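# Place the strawberry cake in the white basket

## Task

Get the strawberry cake inside the white basket while the basket and every other object stay roughly where they started, and finish with neither arm (nor a camera cable) in contact with any of them.

## Robot and tools

ROBOT. Two six-joint arms, left_arm and right_arm, each with a parallel two-finger gripper. Calibrated base positions in the scene frame: left_arm at (-0.026, +0.301, 0) m, right_arm at (+0.053, -0.333, 0) m, both turned only slightly about z.

SCENE FRAME. The origin sits at table height, halfway between the two nominal bases. +z points up and +x points out across the table. left_arm is on the +y side, and arm names do not match image left and right. The fingers point along the gripper's +z axis and separate along its y axis. end_effector_position is the point between the pads, roughly 1 cm short of the fingertips. Reported hand poses can be a few cm off, worse at long reach.

JOINT ORDER per arm: waist, shoulder, elbow, wrist pitch, wrist yaw, wrist roll. Stated ranges in rad: waist -2.618..3.054, shoulder 0..3.142, elbow 0..3.142, wrist pitch -1.571..1.571, wrist yaw -1.571..1.571, wrist roll -2.094..2.094. Wrist yaw's sign is flipped relative to the URDF, both in what you send and in what comes back. The true end of each joint may sit up to 0.059 rad either side of the stated one.

ROW LAYOUT, used by both execute_actions and move. One flat list of 14 numbers covering both arms, each in [-1, 1]. Items 1-6 are left_arm's joint offsets, item 7 is left_arm's opening, items 8-13 are right_arm's joint offsets, item 14 is right_arm's opening. Fill in every item even when only one arm should move. Joint items are OFFSETS, not poses: each counts from the Joint targets shown in the latest result at the moment the action or move begins, not from the row before. A value of 1.0 equals 2.224 rad for waist, shoulder and elbow and 8.485 rad for the three wrist joints. A joint you want to leave alone gets 0, and sending 0 also re-issues the arm's current targets. Openings are ABSOLUTE: +1 fully open, -1 fully closed. To leave a gripper as it is, send its current command again, because 0 means half-open.

execute_actions(actions, cameras). actions is a list of actions. Each action is a table of up to 15 rows, and each row lasts one 1/30 s step. A short table repeats its last row until 15 steps (0.5 s) are done. Sending the same offset twice moves the joint twice. An action is refused if any joint would end up more than 0.059 rad beyond its range. If the first action is refused, or any action is malformed, the whole call is rejected. actions=[] simply returns the current state and images. cameras selects the images: omitted, null or ["all"] gives all of them, [] gives none. Valid names are cam_head_left, cam_head_right, cam_left_wrist and cam_right_wrist, all 672x504.

move(target, speed, blend, opening_speed, blocking, cameras). target is either one 14-number row or a list of up to 15 rows. Every row in the list counts from the same starting Joint targets, not from the previous row. All joints of both arms travel together, so each hand follows a curve. The move does not avoid obstacles or the other arm. speed is in rad/s, 0.01..12.57, default 0.5, and applies to the joint that has the farthest to go; you may give one value per target. blend is in rad and rounds the corners at intermediate targets. opening_speed is the gripper's rate on the -1..1 scale per second, at least 0.2; keep it low when squeezing something soft. With blocking=false the call returns after about 0.5 s while the motion carries on. The result adds a 'move:' line such as done, off_target (at rest but more than 0.035 rad from target), moving, held or fault. limits=held means some steps were withheld. A done result does not show whether you are touching something.

wait(seconds, 0..10) lets the simulation run with the last commands held. stop() brakes a running move and needs some room to do so. zoom_image(camera, region=[x0,y0,x1,y1]) enlarges part of the latest image from that camera. The region is in pixels with (0,0) at top-left, up to 504x504. read_manual(section="licences") only returns licence text. finished_scene(scene) ends the current scene, takes the current scene's number, and cannot be undone.

RESULT LINES. Joint positions and Joint velocities give one block per arm in joint order (rad, rad/s), followed by the finger gap in m (0.094 when fully open). Joint targets are the base your next offsets count from. Tool commands shows the current gripper commands. grip_measured is on the opening scale and, with nothing held, reads up to about 2.7 mm too wide. grip_effort_nm is the gripper motor effort: negative means closing, and it is not the pad force. Joint torques are positive toward larger angles, and joints 1-3 wrap past ±28 N m. 'joint sent to its limit' means a joint was clipped at its end. 'joint command not followed' means a clearance check changed or withheld targets. MOTOR HOT warns of heating. At 90 °C an arm folds up and sits idle, and at 100 °C it goes limp.

MOTION LIMITS. Each step, a target may lead the measured angle by at most 0.339 rad (waist, shoulder, elbow) or 2.2 rad (wrists). Targets that would put the gripper more than 200 mm from where it actually is get scaled back, so large motions need several actions. If an arm is pressing on something, command its targets back past its measured positions.

GRIPPING. To grasp, command an opening a bit below the object's width. A full squeeze gives roughly 50-64 N per pad. To release, command well above grip_measured.

AVOID: dropping the cake, releasing it while it still moves, knocking the basket or other items, fast contacts, hard presses, anything leaving the table, the two arms or grippers hitting each other, and holding loads or stretched poses long enough to overheat. At the end, open the gripper and pull both arms clear so nothing, cables included, touches the objects.

Each tool is called after "Call:" by a JSON object that holds its "method" and its "body", one argument or row to a line.

## Session

Call:
{"method": "execute_actions", "body": {
  "actions": []
}}

Scene clock: 0.00 s.
left_arm: end_effector_position=(+0.3624, +0.3385, +0.1097) grip_measured=+1.000 grip_effort_nm=n/a end_effector_quat_wxyz=(+0.602, -0.087, +0.789, +0.082) | right_arm: end_effector_position=(+0.4660, -0.3439, +0.1193) grip_measured=+1.000 grip_effort_nm=n/a end_effector_quat_wxyz=(+0.600, +0.032, +0.799, -0.027)
Joint positions: left_arm=[-0.053 1.534 0.331 0.929 0.258 -0.047 0.094] | right_arm=[0.002 1.547 0.43 0.833 -0.094 0.022 0.094]
Joint velocities: within noise
Joint torques (N m): no reading
Motor temperatures (°C): left_arm=[24 29 26 27 23 21 25] | right_arm=[24 31 28 37 24 22 22]
Heat: left arm: 29 °C; right arm: 37 °C.
Joint targets: left_arm=[-0.053 1.528 0.336 0.925 0.259 -0.048] | right_arm=[0.002 1.544 0.433 0.822 -0.095 0.022]
Tool commands: left_gripper/opening=+1.0 right_gripper/opening=+1.0

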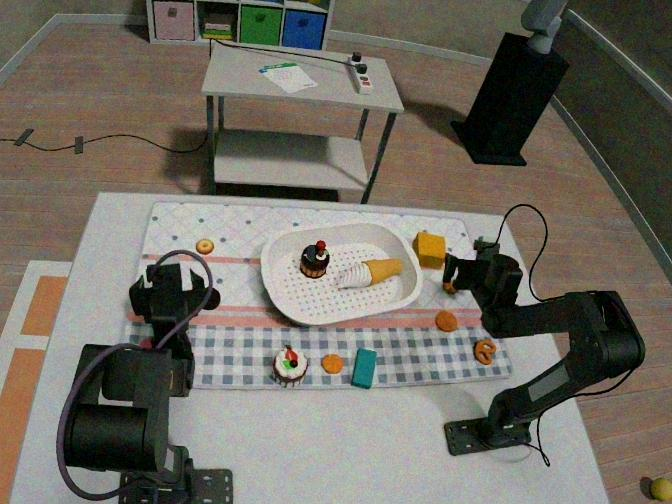

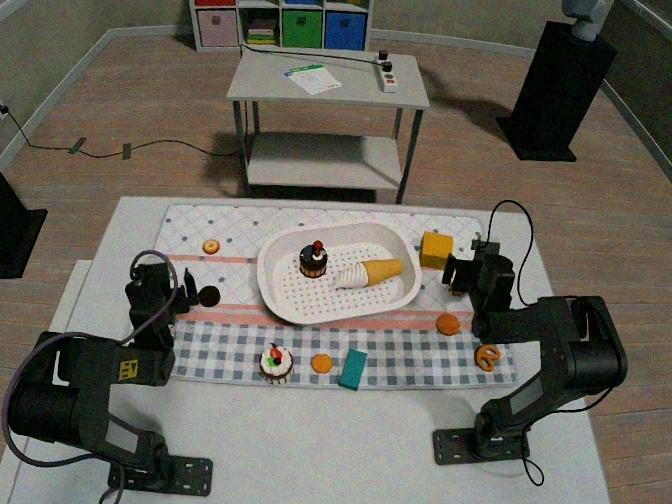

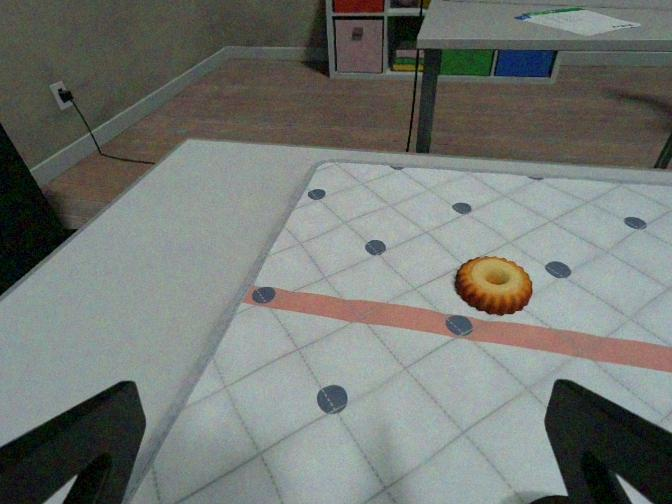

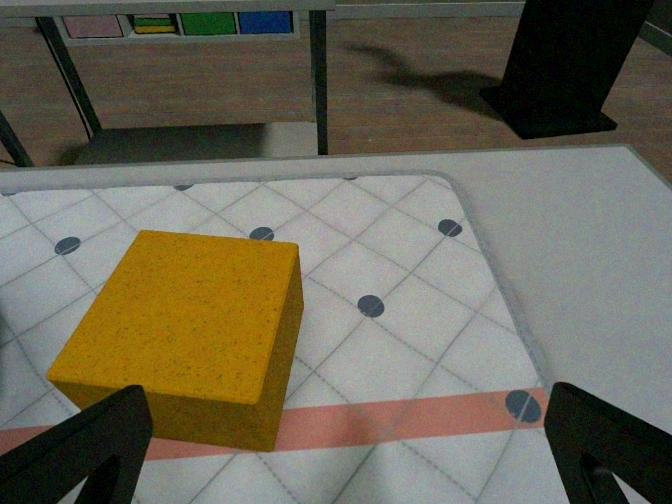

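Call:
{"method": "move", "body": {
  "target": [
    [-0.111,-0.058,0.388,-0.121,-0.019,0.006,1,0,0,0,0,0,0,1],
    [-0.264,0.135,0.554,-0.263,-0.0305,0.0057,1,0,0,0,0,0,0,1]
  ],
  "speed": 1.0,
  "blend": 0.1
}}

Scene clock: 42.13 s.
left_arm: end_effector_position=(+0.2522, +0.1098, +0.1159) grip_measured=+1.000 grip_effort_nm=-0.002 end_effector_quat_wxyz=(+0.004, +0.298, +0.955, +0.004) | right_arm: end_effector_position=(+0.4660, -0.3439, +0.1193) grip_measured=+1.000 grip_effort_nm=0.027 end_effector_quat_wxyz=(+0.600, +0.032, +0.799, -0.027)
Joint positions: left_arm=[-0.64 1.818 1.537 -1.284 0.01 -0.004 0.094] | right_arm=[0.002 1.547 0.43 0.833 -0.094 0.022 0.094]
Joint velocities: within noise
Joint torques (N m): left_arm=[-0.09 -7.15 8.34 0.14 -0.09 0.08] | right_arm=[0.03 -4.96 7.01 1.55 -0.05 -0.01]
Motor temperatures (°C): left_arm=[24 29 27 35 23 21 24] | right_arm=[23 32 29 41 24 22 22]
Heat: left arm: 35 °C; right arm: 41 °C.
Joint targets: left_arm=[-0.641 1.829 1.569 -1.306 0.000 0.001] | right_arm=[0.002 1.544 0.433 0.822 -0.095 0.022]
move: done

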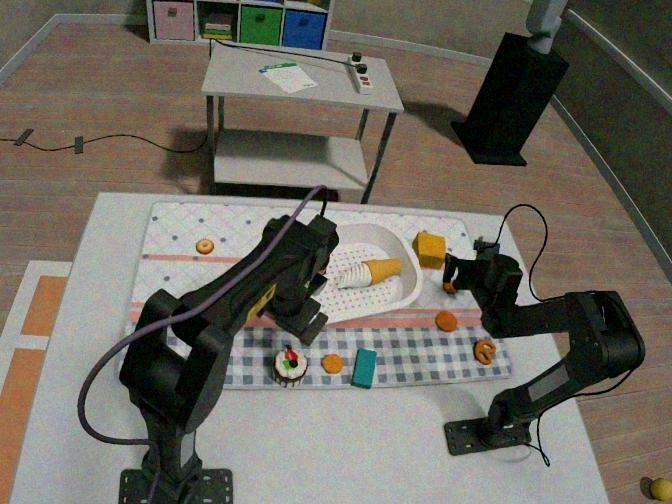

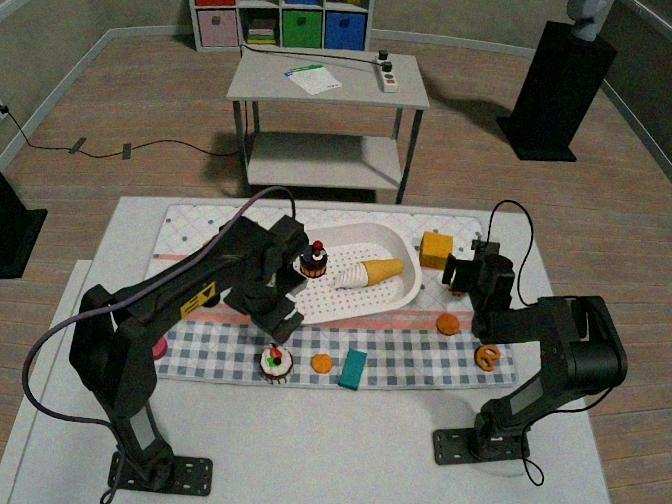

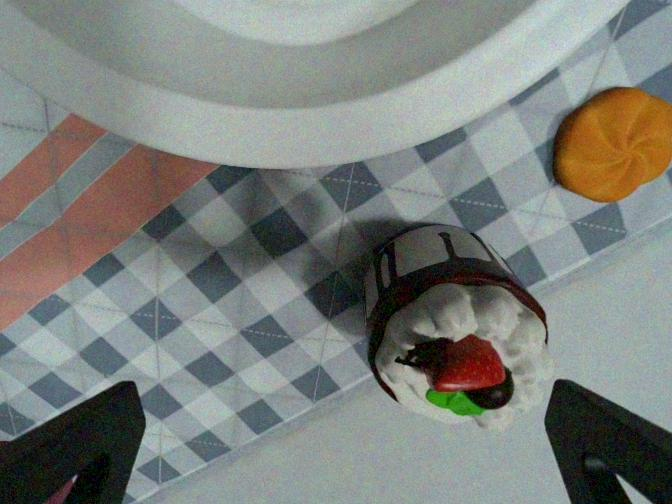

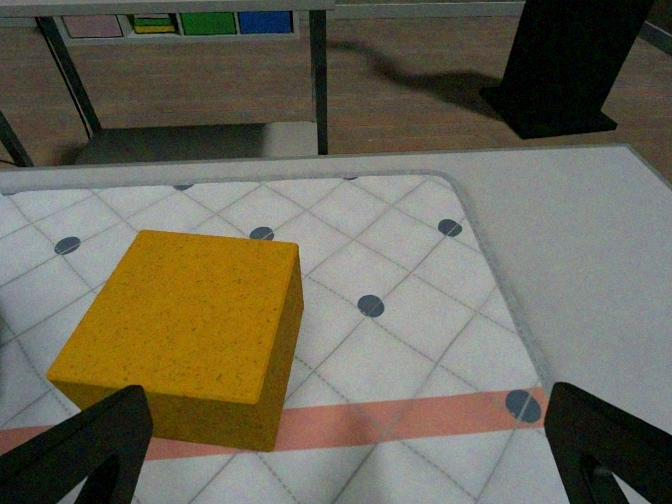

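Call:
{"method": "move", "body": {
  "target": [-0.068,-0.0396,-0.0674,0.0067,0,0,1,0,0,0,0,0,0,1],
  "speed": 0.7,
  "cameras": ["cam_left_wrist","cam_head_right"]
}}

Scene clock: 58.37 s.
left_arm: end_effector_position=(+0.2024, +0.0837, +0.1049) grip_measured=+1.000 grip_effort_nm=0.002 end_effector_quat_wxyz=(-0.013, +0.371, +0.928, +0.008) | right_arm: end_effector_position=(+0.4660, -0.3439, +0.1193) grip_measured=+1.000 grip_effort_nm=0.027 end_effector_quat_wxyz=(+0.600, +0.032, +0.799, -0.027)
Joint positions: left_arm=[-0.796 1.77 1.433 -1.265 0.004 -0.004 0.094] | right_arm=[0.002 1.547 0.43 0.833 -0.094 0.022 0.094]
Joint velocities: within noise
Joint torques (N m): left_arm=[0.38 -9.99 4.55 0.43 -0.03 0.08] | right_arm=[0.02 -4.94 7.01 1.54 -0.05 0]
Motor temperatures (°C): left_arm=[24 31 28 30 23 21 24] | right_arm=[23 32 29 41 24 22 22]
Heat: left arm: 31 °C; right arm: 41 °C.
Joint targets: left_arm=[-0.792 1.741 1.419 -1.249 0.000 0.001] | right_arm=[0.002 1.544 0.433 0.822 -0.095 0.022]
move: done
Images, in order (width x height): cam_head_right 672x504, cam_left_wrist 672x504.

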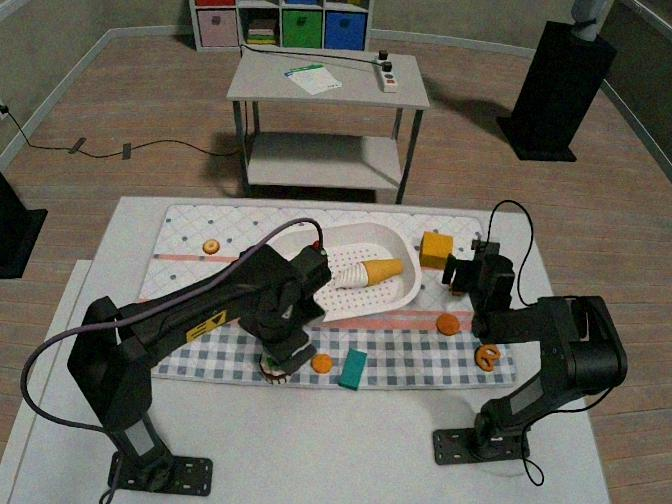

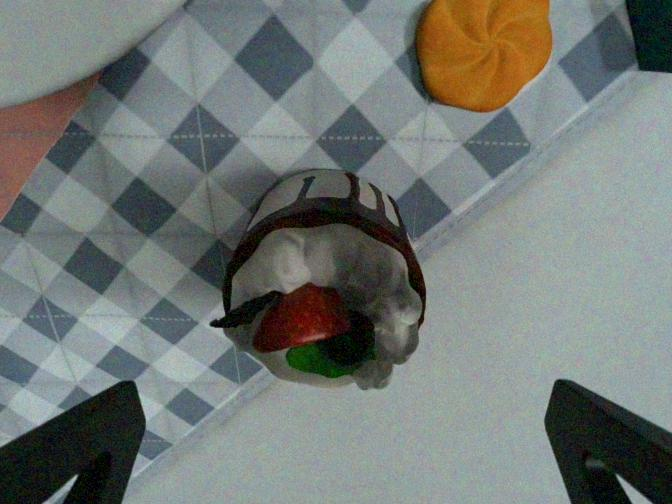

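Call:
{"method": "move", "body": {
  "target": [
    [0.0054,0.0153,-0.121,0.0388,0,0,1,0,0,0,0,0,0,1],
    [0.0054,0.0153,-0.121,0.0388,0,0,0.2,0,0,0,0,0,0,1]
  ],
  "speed": 0.5,
  "opening_speed": 0.7,
  "cameras": ["cam_left_wrist","cam_head_left","cam_head_right"]
}}

Scene clock: 73.20 s.
left_arm: end_effector_position=(+0.2044, +0.0877, +0.0391) grip_measured=+0.400 grip_effort_nm=-1.018 end_effector_quat_wxyz=(+0.015, +0.365, +0.931, -0.003) | right_arm: end_effector_position=(+0.4660, -0.3439, +0.1193) grip_measured=+1.000 grip_effort_nm=0.027 end_effector_quat_wxyz=(+0.600, +0.032, +0.799, -0.027)
Joint positions: left_arm=[-0.783 1.767 1.162 -0.937 0.006 -0.004 0.066] | right_arm=[0.002 1.547 0.43 0.833 -0.094 0.022 0.094]
Joint velocities: within noise
Joint torques (N m): left_arm=[0.29 -6.65 4.51 0.57 -0.04 0.07] | right_arm=[0.05 -4.94 7.01 1.54 -0.05 0]
Motor temperatures (°C): left_arm=[24 31 27 29 23 21 24] | right_arm=[23 32 29 41 24 22 21]
Heat: left arm: 31 °C; right arm: 41 °C.
Joint targets: left_arm=[-0.779 1.775 1.149 -0.920 0.000 0.001] | right_arm=[0.002 1.544 0.433 0.822 -0.095 0.022]
move: done
Images, in order (width x height): cam_head_left 672x504, cam_head_right 672x504, cam_left_wrist 672x504.

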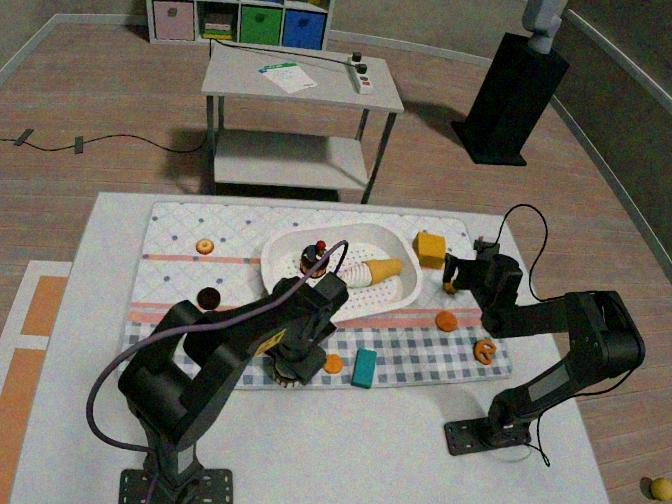

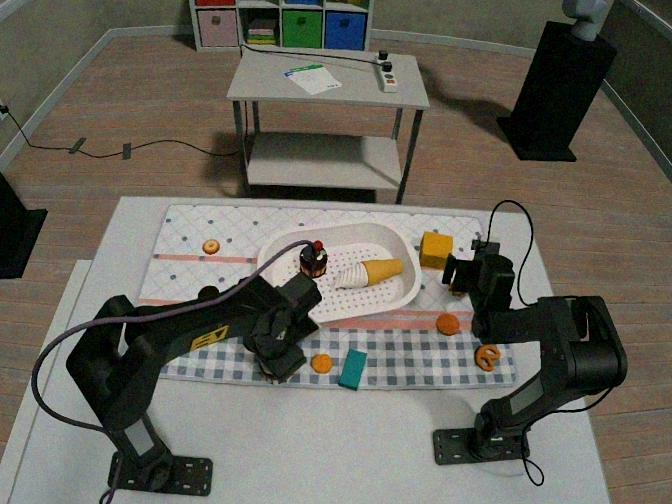

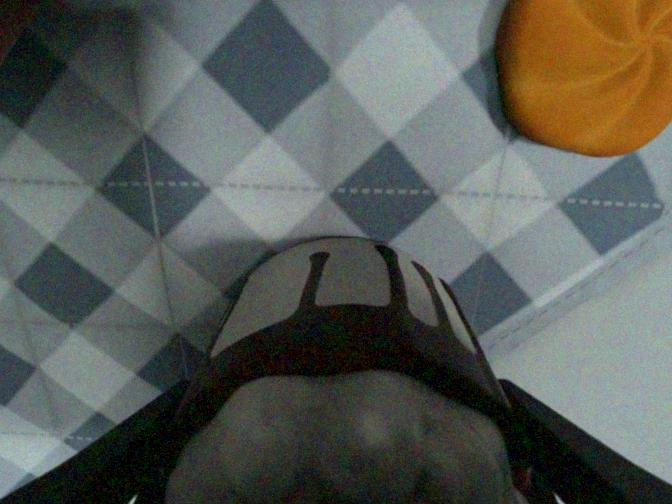

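Call:
{"method": "move", "body": {
  "target": [
    [0,-0.1466,0.0468,-0.0099,0,0,0.2,0,0,0,0,0,0,1],
    [0.0827,0.1394,0.3723,-0.0203,0,0,0.2,0,0,0,0,0,0,1]
  ],
  "speed": 0.7,
  "blend": 0.1,
  "cameras": ["cam_left_wrist","cam_head_left","cam_head_right"]
}}

Scene clock: 95.77 s.
left_arm: end_effector_position=(+0.3851, +0.0422, +0.1433) grip_measured=+0.400 grip_effort_nm=-1.023 end_effector_quat_wxyz=(+0.172, +0.272, +0.946, -0.048) | right_arm: end_effector_position=(+0.4660, -0.3439, +0.1193) grip_measured=+1.000 grip_effort_nm=0.032 end_effector_quat_wxyz=(+0.600, +0.032, +0.799, -0.027)
Joint positions: left_arm=[-0.596 2.077 1.941 -1.076 0.005 -0.004 0.066] | right_arm=[0.002 1.547 0.43 0.833 -0.094 0.022 0.094]
Joint velocities: within noise
Joint torques (N m): left_arm=[-0.06 -10.21 9.26 0.88 -0.04 0.08] | right_arm=[0.03 -4.94 7.01 1.54 -0.05 -0.01]
Motor temperatures (°C): left_arm=[24 31 27 28 23 20 25] | right_arm=[23 32 29 41 24 22 21]
Heat: left arm: 31 °C; right arm: 41 °C.
Joint targets: left_arm=[-0.596 2.085 1.978 -1.092 0.000 0.001] | right_arm=[0.002 1.544 0.433 0.822 -0.095 0.022]
move: off_target (left_arm); left_arm: the elbow is farthest, 0.036 rad from its target
Images, in order (width x height): cam_head_left 672x504, cam_head_right 672x504, cam_left_wrist 672x504.

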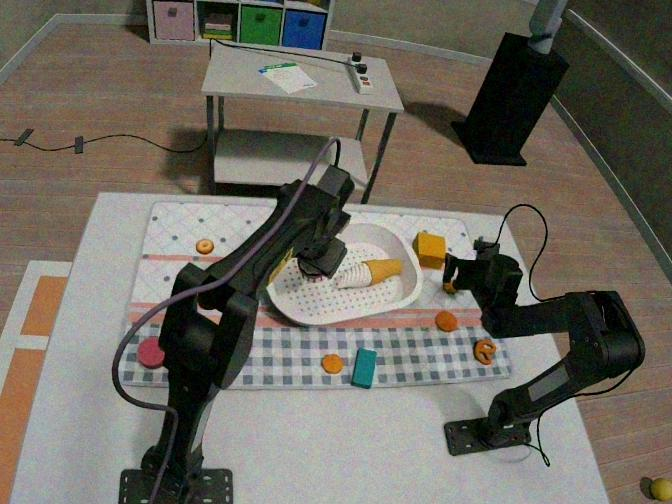

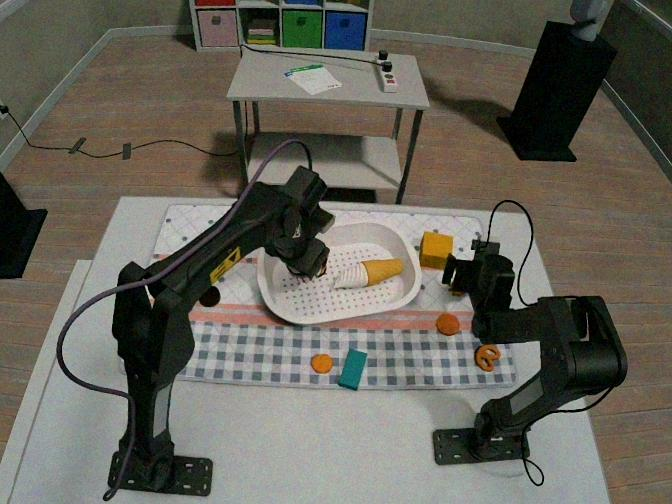

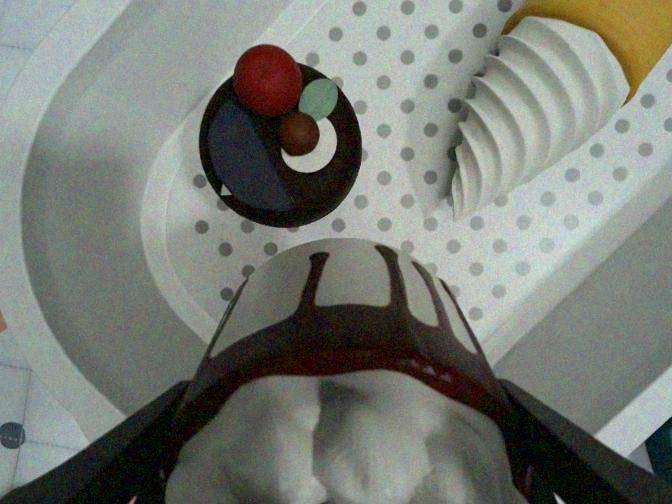

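Call:
{"method": "move", "body": {
  "target": [
    [-0.009,0.1138,0.1043,-0.0259,0,0,0.2,0,0,0,0,0,0,1],
    [-0.009,0.1911,0.183,-0.0404,0,0,0.2,0,0,0,0,0,0,1]
  ],
  "speed": [0.4,0.15],
  "cameras": ["cam_left_wrist","cam_head_left","cam_head_right"]
}}

Scene clock: 113.57 s.
left_arm: end_effector_position=(+0.3800, +0.0367, +0.0539) grip_measured=+0.400 grip_effort_nm=-1.023 end_effector_quat_wxyz=(+0.007, +0.284, +0.959, +0.001) | right_arm: end_effector_position=(+0.4660, -0.3439, +0.1193) grip_measured=+1.000 grip_effort_nm=0.027 end_effector_quat_wxyz=(+0.600, +0.032, +0.799, -0.027)
Joint positions: left_arm=[-0.611 2.493 2.349 -1.413 0.005 -0.004 0.066] | right_arm=[0.002 1.547 0.43 0.833 -0.094 0.022 0.094]
Joint velocities: within noise
Joint torques (N m): left_arm=[-0.46 -11.92 8.69 0.13 -0.04 0.07] | right_arm=[0.05 -4.94 7.02 1.54 -0.05 -0.01]
Motor temperatures (°C): left_arm=[24 33 28 27 23 20 25] | right_arm=[23 31 28 41 24 21 21]
Heat: left arm: 33 °C; right arm: 41 °C.
Joint targets: left_arm=[-0.616 2.510 2.385 -1.435 0.000 0.001] | right_arm=[0.002 1.544 0.433 0.822 -0.095 0.022]
move: off_target (left_arm); left_arm: the elbow is farthest, 0.036 rad from its target
Images, in order (width x height): cam_head_left 672x504, cam_head_right 672x504, cam_left_wrist 672x504.

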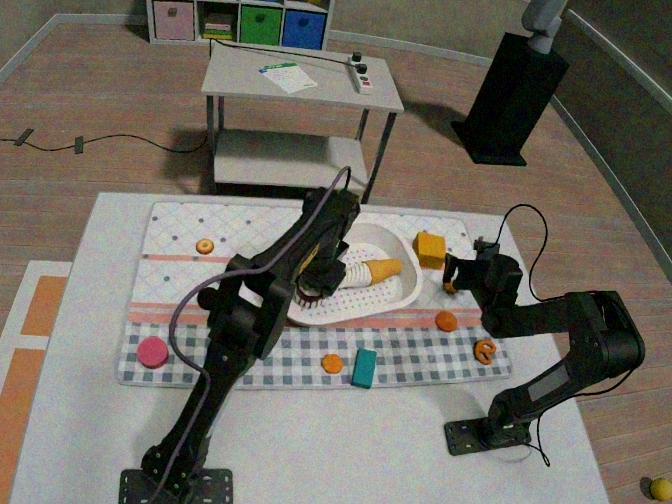

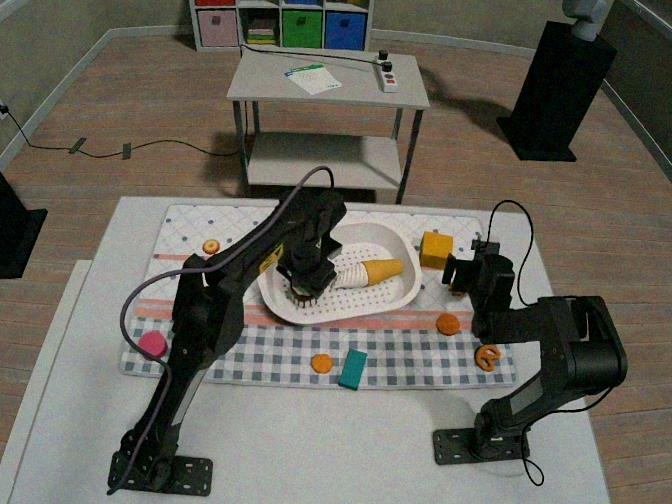

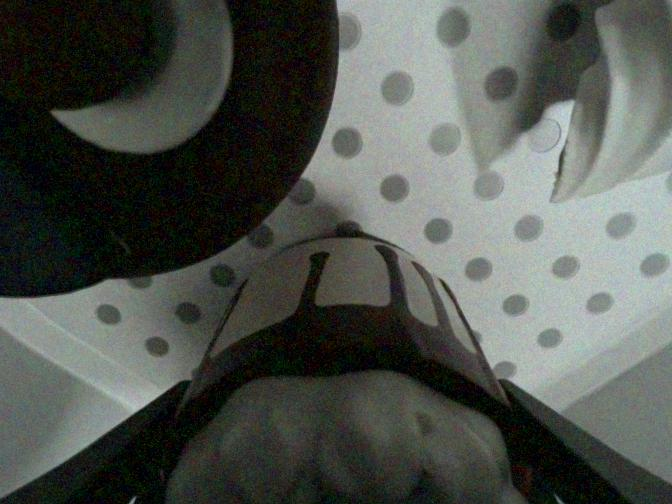

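Call:
{"method": "move", "body": {
  "target": [-0.0,-0.0022,-0.018,0.0041,0,0,0.2,0,0,0,0,0,0,1],
  "speed": 0.08,
  "cameras": ["cam_left_wrist"]
}}

Scene clock: 118.50 s.
left_arm: end_effector_position=(+0.3798, +0.0368, +0.0539) grip_measured=+0.400 grip_effort_nm=-1.033 end_effector_quat_wxyz=(+0.007, +0.284, +0.959, +0.001) | right_arm: end_effector_position=(+0.4660, -0.3439, +0.1193) grip_measured=+1.000 grip_effort_nm=0.027 end_effector_quat_wxyz=(+0.600, +0.032, +0.799, -0.027)
Joint positions: left_arm=[-0.611 2.493 2.349 -1.414 0.005 -0.004 0.066] | right_arm=[0.002 1.547 0.43 0.833 -0.094 0.022 0.094]
Joint velocities: within noise
Joint torques (N m): left_arm=[-0.47 -12.31 5.41 0.5 -0.04 0.08] | right_arm=[0.03 -4.94 7.01 1.54 -0.05 -0.01]
Motor temperatures (°C): left_arm=[24 33 29 27 23 20 26] | right_arm=[23 31 28 41 24 21 21]
Heat: left arm: 33 °C; right arm: 41 °C.
Joint targets: left_arm=[-0.616 2.505 2.345 -1.400 0.000 0.001] | right_arm=[0.002 1.544 0.433 0.822 -0.095 0.022]
move: done
Images, in order (width x height): cam_left_wrist 672x504.

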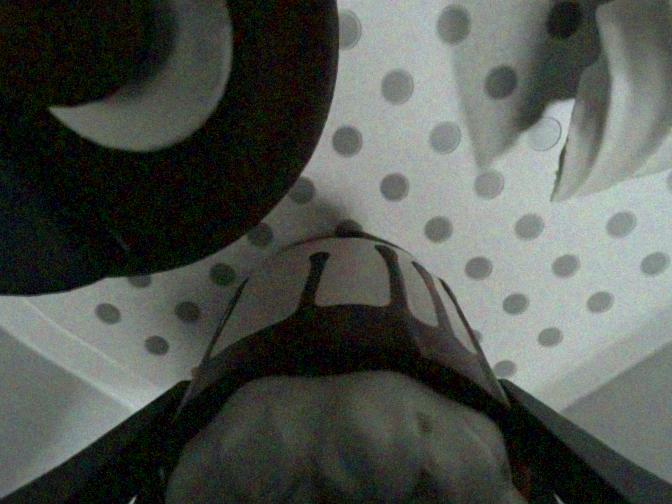

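Call:
{"method": "move", "body": {
  "target": [
    [0,0,0,0,0,0,0.75,0,0,0,0,0,0,1],
    [0.0,-0.06,-0.066,0.012,0,0,0.75,0,0,0,0,0,0,1],
    [0,-0.18,-0.16,0.035,0,0,0.75,0,0,0,0,0,0,1]
  ],
  "speed": [0.1,0.25,0.5],
  "blend": 0.05,
  "opening_speed": 0.4
}}

Scene clock: 126.43 s.
left_arm: end_effector_position=(+0.3847, +0.0337, +0.1366) grip_measured=+0.748 grip_effort_nm=0.115 end_effector_quat_wxyz=(+0.157, +0.280, +0.946, -0.044) | right_arm: end_effector_position=(+0.4660, -0.3439, +0.1193) grip_measured=+1.000 grip_effort_nm=0.027 end_effector_quat_wxyz=(+0.600, +0.032, +0.799, -0.027)
Joint positions: left_arm=[-0.611 2.129 2.005 -1.119 0.005 -0.004 0.082] | right_arm=[0.002 1.547 0.43 0.833 -0.094 0.022 0.094]
Joint velocities: within noise
Joint torques (N m): left_arm=[-0.49 -13.31 4.94 1.14 -0.05 0.08] | right_arm=[0.02 -4.94 6.99 1.54 -0.04 -0.01]
Motor temperatures (°C): left_arm=[24 34 28 27 23 20 25] | right_arm=[23 31 28 41 24 21 21]
Heat: left arm: 34 °C; right arm: 41 °C.
Joint targets: left_arm=[-0.616 2.105 1.989 -1.103 0.000 0.001] | right_arm=[0.002 1.544 0.433 0.822 -0.095 0.022]
move: done; blend cut to 0 rad at target 1

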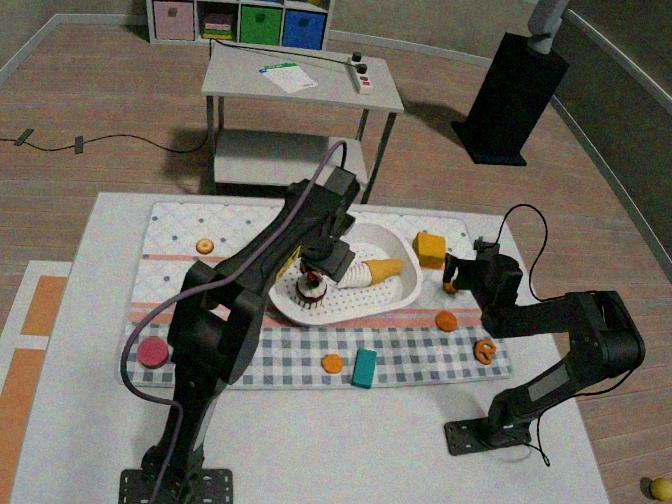

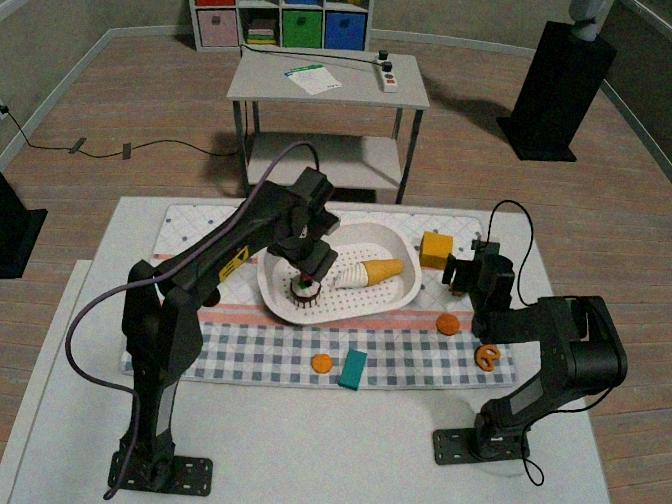

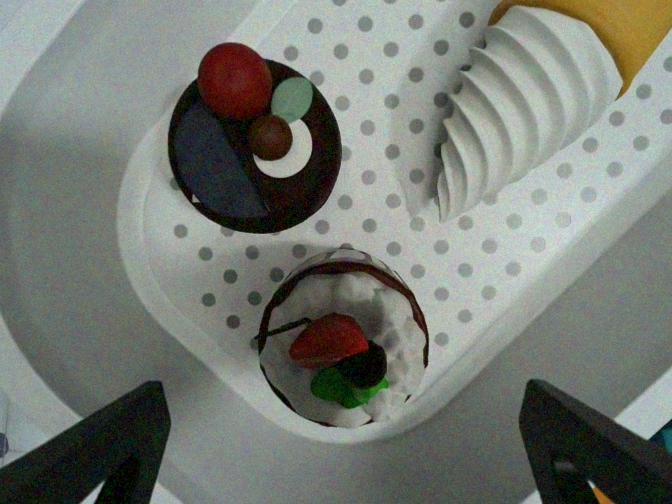

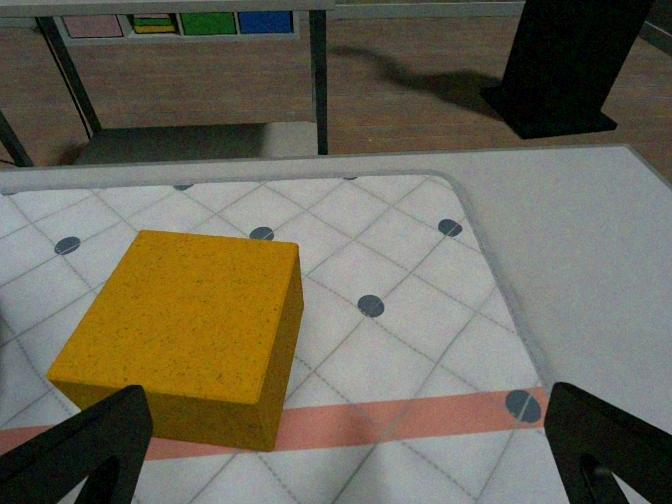

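Call:
{"method": "finished_scene", "body": {
  "scene": 1
}}

The scene is finished: the task was done.


## Next scene

The same job, from a new start.

Call:
{"method": "execute_actions", "body": {
  "actions": [],
  "cameras": ["cam_head_left","cam_head_right"]
}}

Scene clock: 0.00 s.
left_arm: end_effector_position=(+0.3753, +0.2977, +0.1035) grip_measured=+1.000 grip_effort_nm=n/a end_effector_quat_wxyz=(+0.586, +0.042, +0.806, -0.072) | right_arm: end_effector_position=(+0.4622, -0.3357, +0.1305) grip_measured=+1.000 grip_effort_nm=n/a end_effector_quat_wxyz=(+0.634, +0.023, +0.773, -0.029)
Joint positions: left_arm=[0.077 1.568 0.393 0.855 -0.268 0.017 0.094] | right_arm=[0.031 1.561 0.381 0.982 -0.115 0.006 0.094]
Joint velocities: within noise
Joint torques (N m): no reading
Motor temperatures (°C): left_arm=[22 26 23 21 23 19 23] | right_arm=[23 25 24 29 23 21 20]
Heat: left arm: 26 °C; right arm: 29 °C.
Joint targets: left_arm=[0.077 1.563 0.398 0.849 -0.269 0.017] | right_arm=[0.031 1.558 0.384 0.971 -0.116 0.006]
Tool commands: left_gripper/opening=+1.0 right_gripper/opening=+1.0
Images, in order (width x height): cam_head_left 672x504, cam_head_right 672x504.

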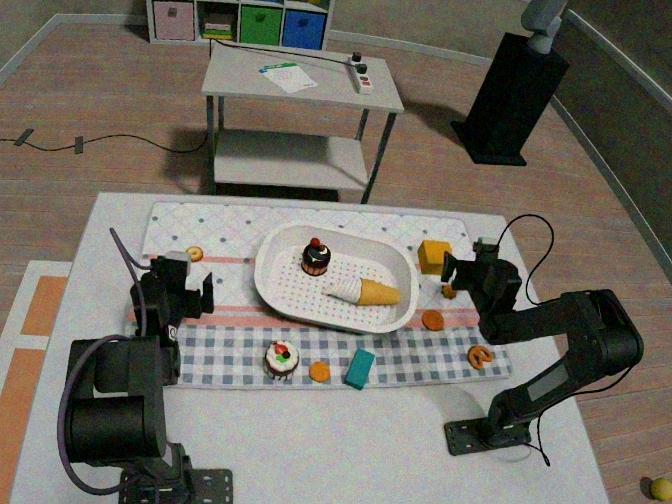

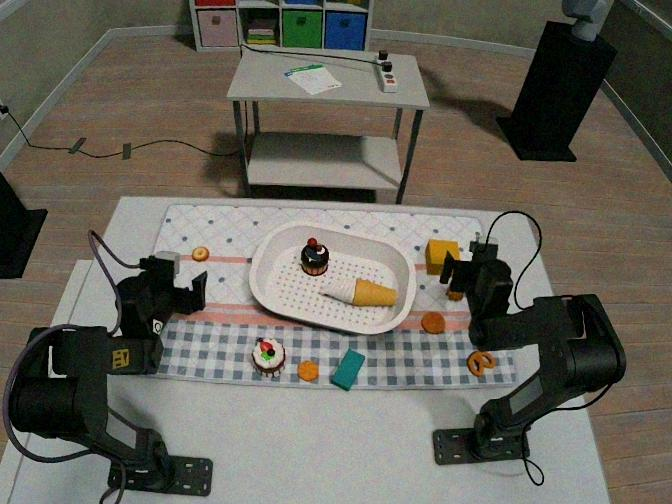

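Call:
{"method": "move", "body": {
  "target": [
    [-0.192,-0.051,0.36,-0.112,0.016,-0.001,1,0,0,0,0,0,0,1],
    [-0.3485,0.0728,0.4528,-0.2462,0.0317,-0.002,1,0,0,0,0,0,0,1]
  ],
  "speed": 1.5,
  "blend": 0.2,
  "cameras": ["cam_left_wrist"]
}}

Scene clock: 7.60 s.
left_arm: end_effector_position=(+0.2194, +0.1071, +0.1068) grip_measured=+1.000 grip_effort_nm=0.002 end_effector_quat_wxyz=(+0.007, +0.330, +0.944, -0.007) | right_arm: end_effector_position=(+0.4622, -0.3357, +0.1305) grip_measured=+1.000 grip_effort_nm=0.027 end_effector_quat_wxyz=(+0.634, +0.023, +0.773, -0.029)
Joint positions: left_arm=[-0.696 1.715 1.376 -1.215 -0.01 0.008 0.094] | right_arm=[0.031 1.561 0.381 0.982 -0.115 0.006 0.094]
Joint velocities: within noise
Joint torques (N m): left_arm=[-0.27 -6.31 8.08 0.13 0.09 -0.07] | right_arm=[0.05 -4.79 6.67 1.59 -0.05 -0.01]
Motor temperatures (°C): left_arm=[22 26 24 23 23 19 23] | right_arm=[23 25 25 31 23 21 20]
Heat: left arm: 26 °C; right arm: 31 °C.
Joint targets: left_arm=[-0.698 1.725 1.406 -1.240 0.000 0.000] | right_arm=[0.031 1.558 0.384 0.971 -0.116 0.006]
move: done
Images, in order (width x height): cam_left_wrist 672x504.

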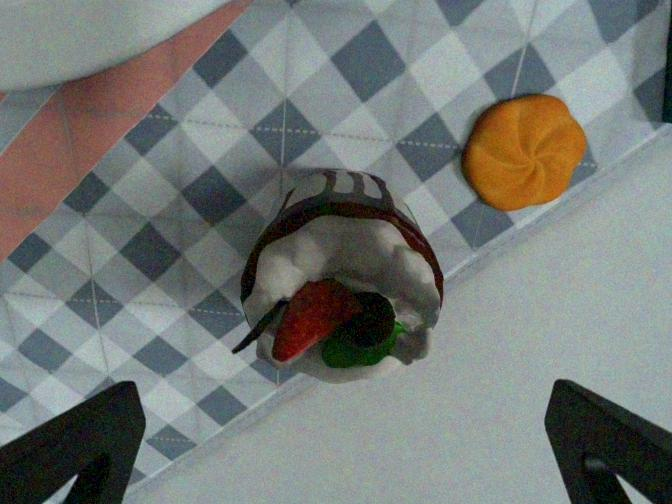

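Call:
{"method": "move", "body": {
  "target": [
    [0,0.0225,-0.115,0.0377,0,0,1,0,0,0,0,0,0,1],
    [0,0.0225,-0.115,0.0377,0,0,0.22,0,0,0,0,0,0,1],
    [0,-0.124,-0.069,0.0278,0,0,0.22,0,0,0,0,0,0,1],
    [0.058,0.1138,0.1884,0.0227,0,0,0.22,0,0,0,0,0,0,1],
    [0.058,0.227,0.285,-0.0024,0,0,0.22,0,0,0,0,0,0,1]
  ],
  "speed": [0.5,0.5,0.8,0.9,0.5],
  "blend": [0,0,0.1,0.1,0],
  "opening_speed": 0.9,
  "cameras": ["cam_left_wrist","cam_head_right"]
}}

Scene clock: 24.97 s.
left_arm: end_effector_position=(+0.3695, +0.0635, +0.0879) grip_measured=+0.406 grip_effort_nm=-1.028 end_effector_quat_wxyz=(+0.056, +0.270, +0.961, -0.019) | right_arm: end_effector_position=(+0.4622, -0.3357, +0.1305) grip_measured=+1.000 grip_effort_nm=0.032 end_effector_quat_wxyz=(+0.634, +0.023, +0.773, -0.029)
Joint positions: left_arm=[-0.57 2.223 2.008 -1.237 -0.007 0.007 0.066] | right_arm=[0.031 1.561 0.381 0.982 -0.115 0.006 0.094]
Joint velocities: within noise
Joint torques (N m): left_arm=[0.06 -11.36 8.44 0.36 0.06 -0.06] | right_arm=[0.03 -4.81 6.67 1.6 -0.05 -0.01]
Motor temperatures (°C): left_arm=[22 28 25 22 23 19 23] | right_arm=[23 26 26 32 23 21 20]
Heat: left arm: 28 °C; right arm: 32 °C.
Joint targets: left_arm=[-0.569 2.230 2.040 -1.260 0.000 0.000] | right_arm=[0.031 1.558 0.384 0.971 -0.116 0.006]
move: done
Images, in order (width x height): cam_head_right 672x504, cam_left_wrist 672x504.

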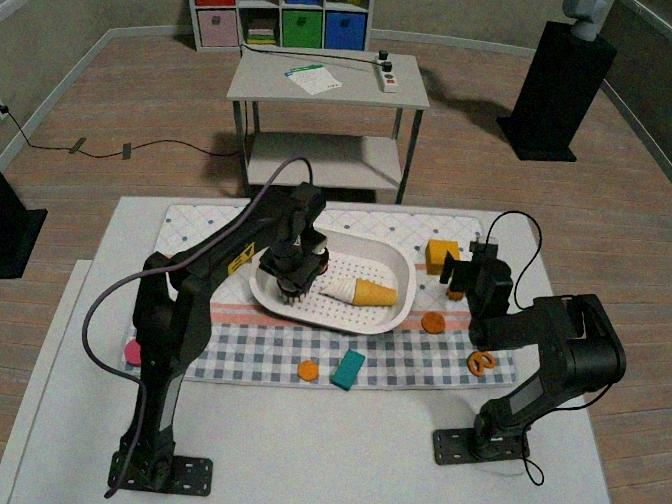

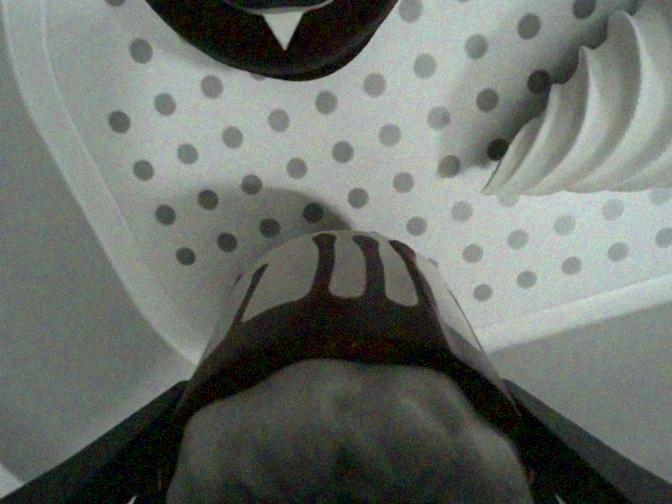

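Call:
{"method": "move", "body": {
  "target": [
    [-0.0045,0.075,0.082,-0.0115,0,0,0.22,0,0,0,0,0,0,1],
    [-0.0045,0.108,0.117,-0.0165,0,0,0.22,0,0,0,0,0,0,1],
    [-0.0045,0.108,0.117,-0.0165,0,0,0.75,0,0,0,0,0,0,1],
    [-0.0045,0.048,0.051,-0.0045,0,0,0.75,0,0,0,0,0,0,1],
    [-0.0045,-0.072,-0.043,0.0185,0,0,0.75,0,0,0,0,0,0,1]
  ],
  "speed": [0.4,0.12,0.2,0.35,0.9],
  "blend": [0.02,0,0,0.05,0],
  "opening_speed": 0.5,
  "cameras": ["cam_left_wrist","cam_head_right"]
}}

Scene clock: 37.70 s.
left_arm: end_effector_position=(+0.3840, +0.0533, +0.1472) grip_measured=+0.748 grip_effort_nm=0.120 end_effector_quat_wxyz=(+0.161, +0.268, +0.949, -0.047) | right_arm: end_effector_position=(+0.4622, -0.3357, +0.1305) grip_measured=+1.000 grip_effort_nm=0.022 end_effector_quat_wxyz=(+0.634, +0.023, +0.773, -0.029)
Joint positions: left_arm=[-0.573 2.073 1.959 -1.12 -0.007 0.007 0.082] | right_arm=[0.031 1.561 0.381 0.982 -0.115 0.006 0.094]
Joint velocities: within noise
Joint torques (N m): left_arm=[-0.59 -11.23 4.96 1.2 0.06 -0.06] | right_arm=[0.03 -4.82 6.65 1.6 -0.05 0]
Motor temperatures (°C): left_arm=[22 30 26 22 23 19 24] | right_arm=[23 26 26 33 23 21 20]
Heat: left arm: 30 °C; right arm: 33 °C.
Joint targets: left_arm=[-0.579 2.069 1.944 -1.103 0.000 0.000] | right_arm=[0.031 1.558 0.384 0.971 -0.116 0.006]
move: done
Images, in order (width x height): cam_head_right 672x504, cam_left_wrist 672x504.

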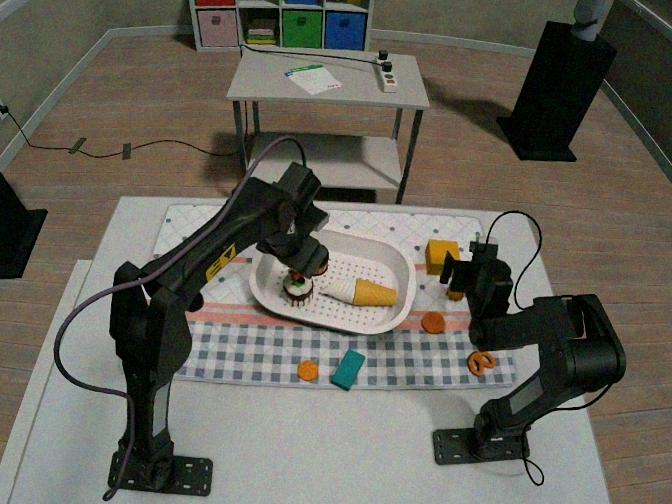

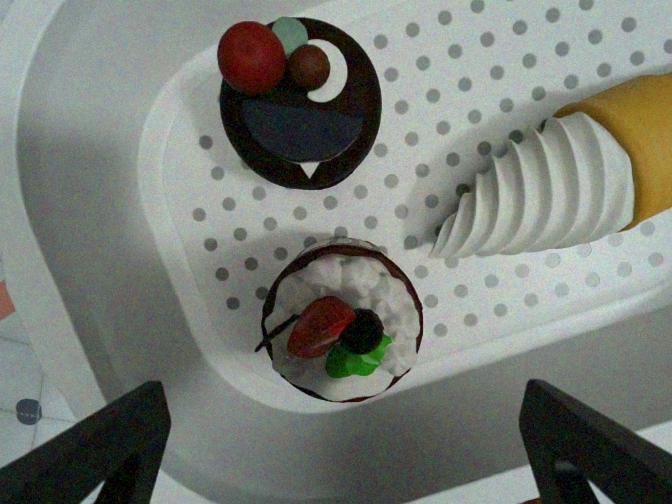

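Call:
{"method": "finished_scene", "body": {
  "scene": 2
}}

The scene is finished: the task was done.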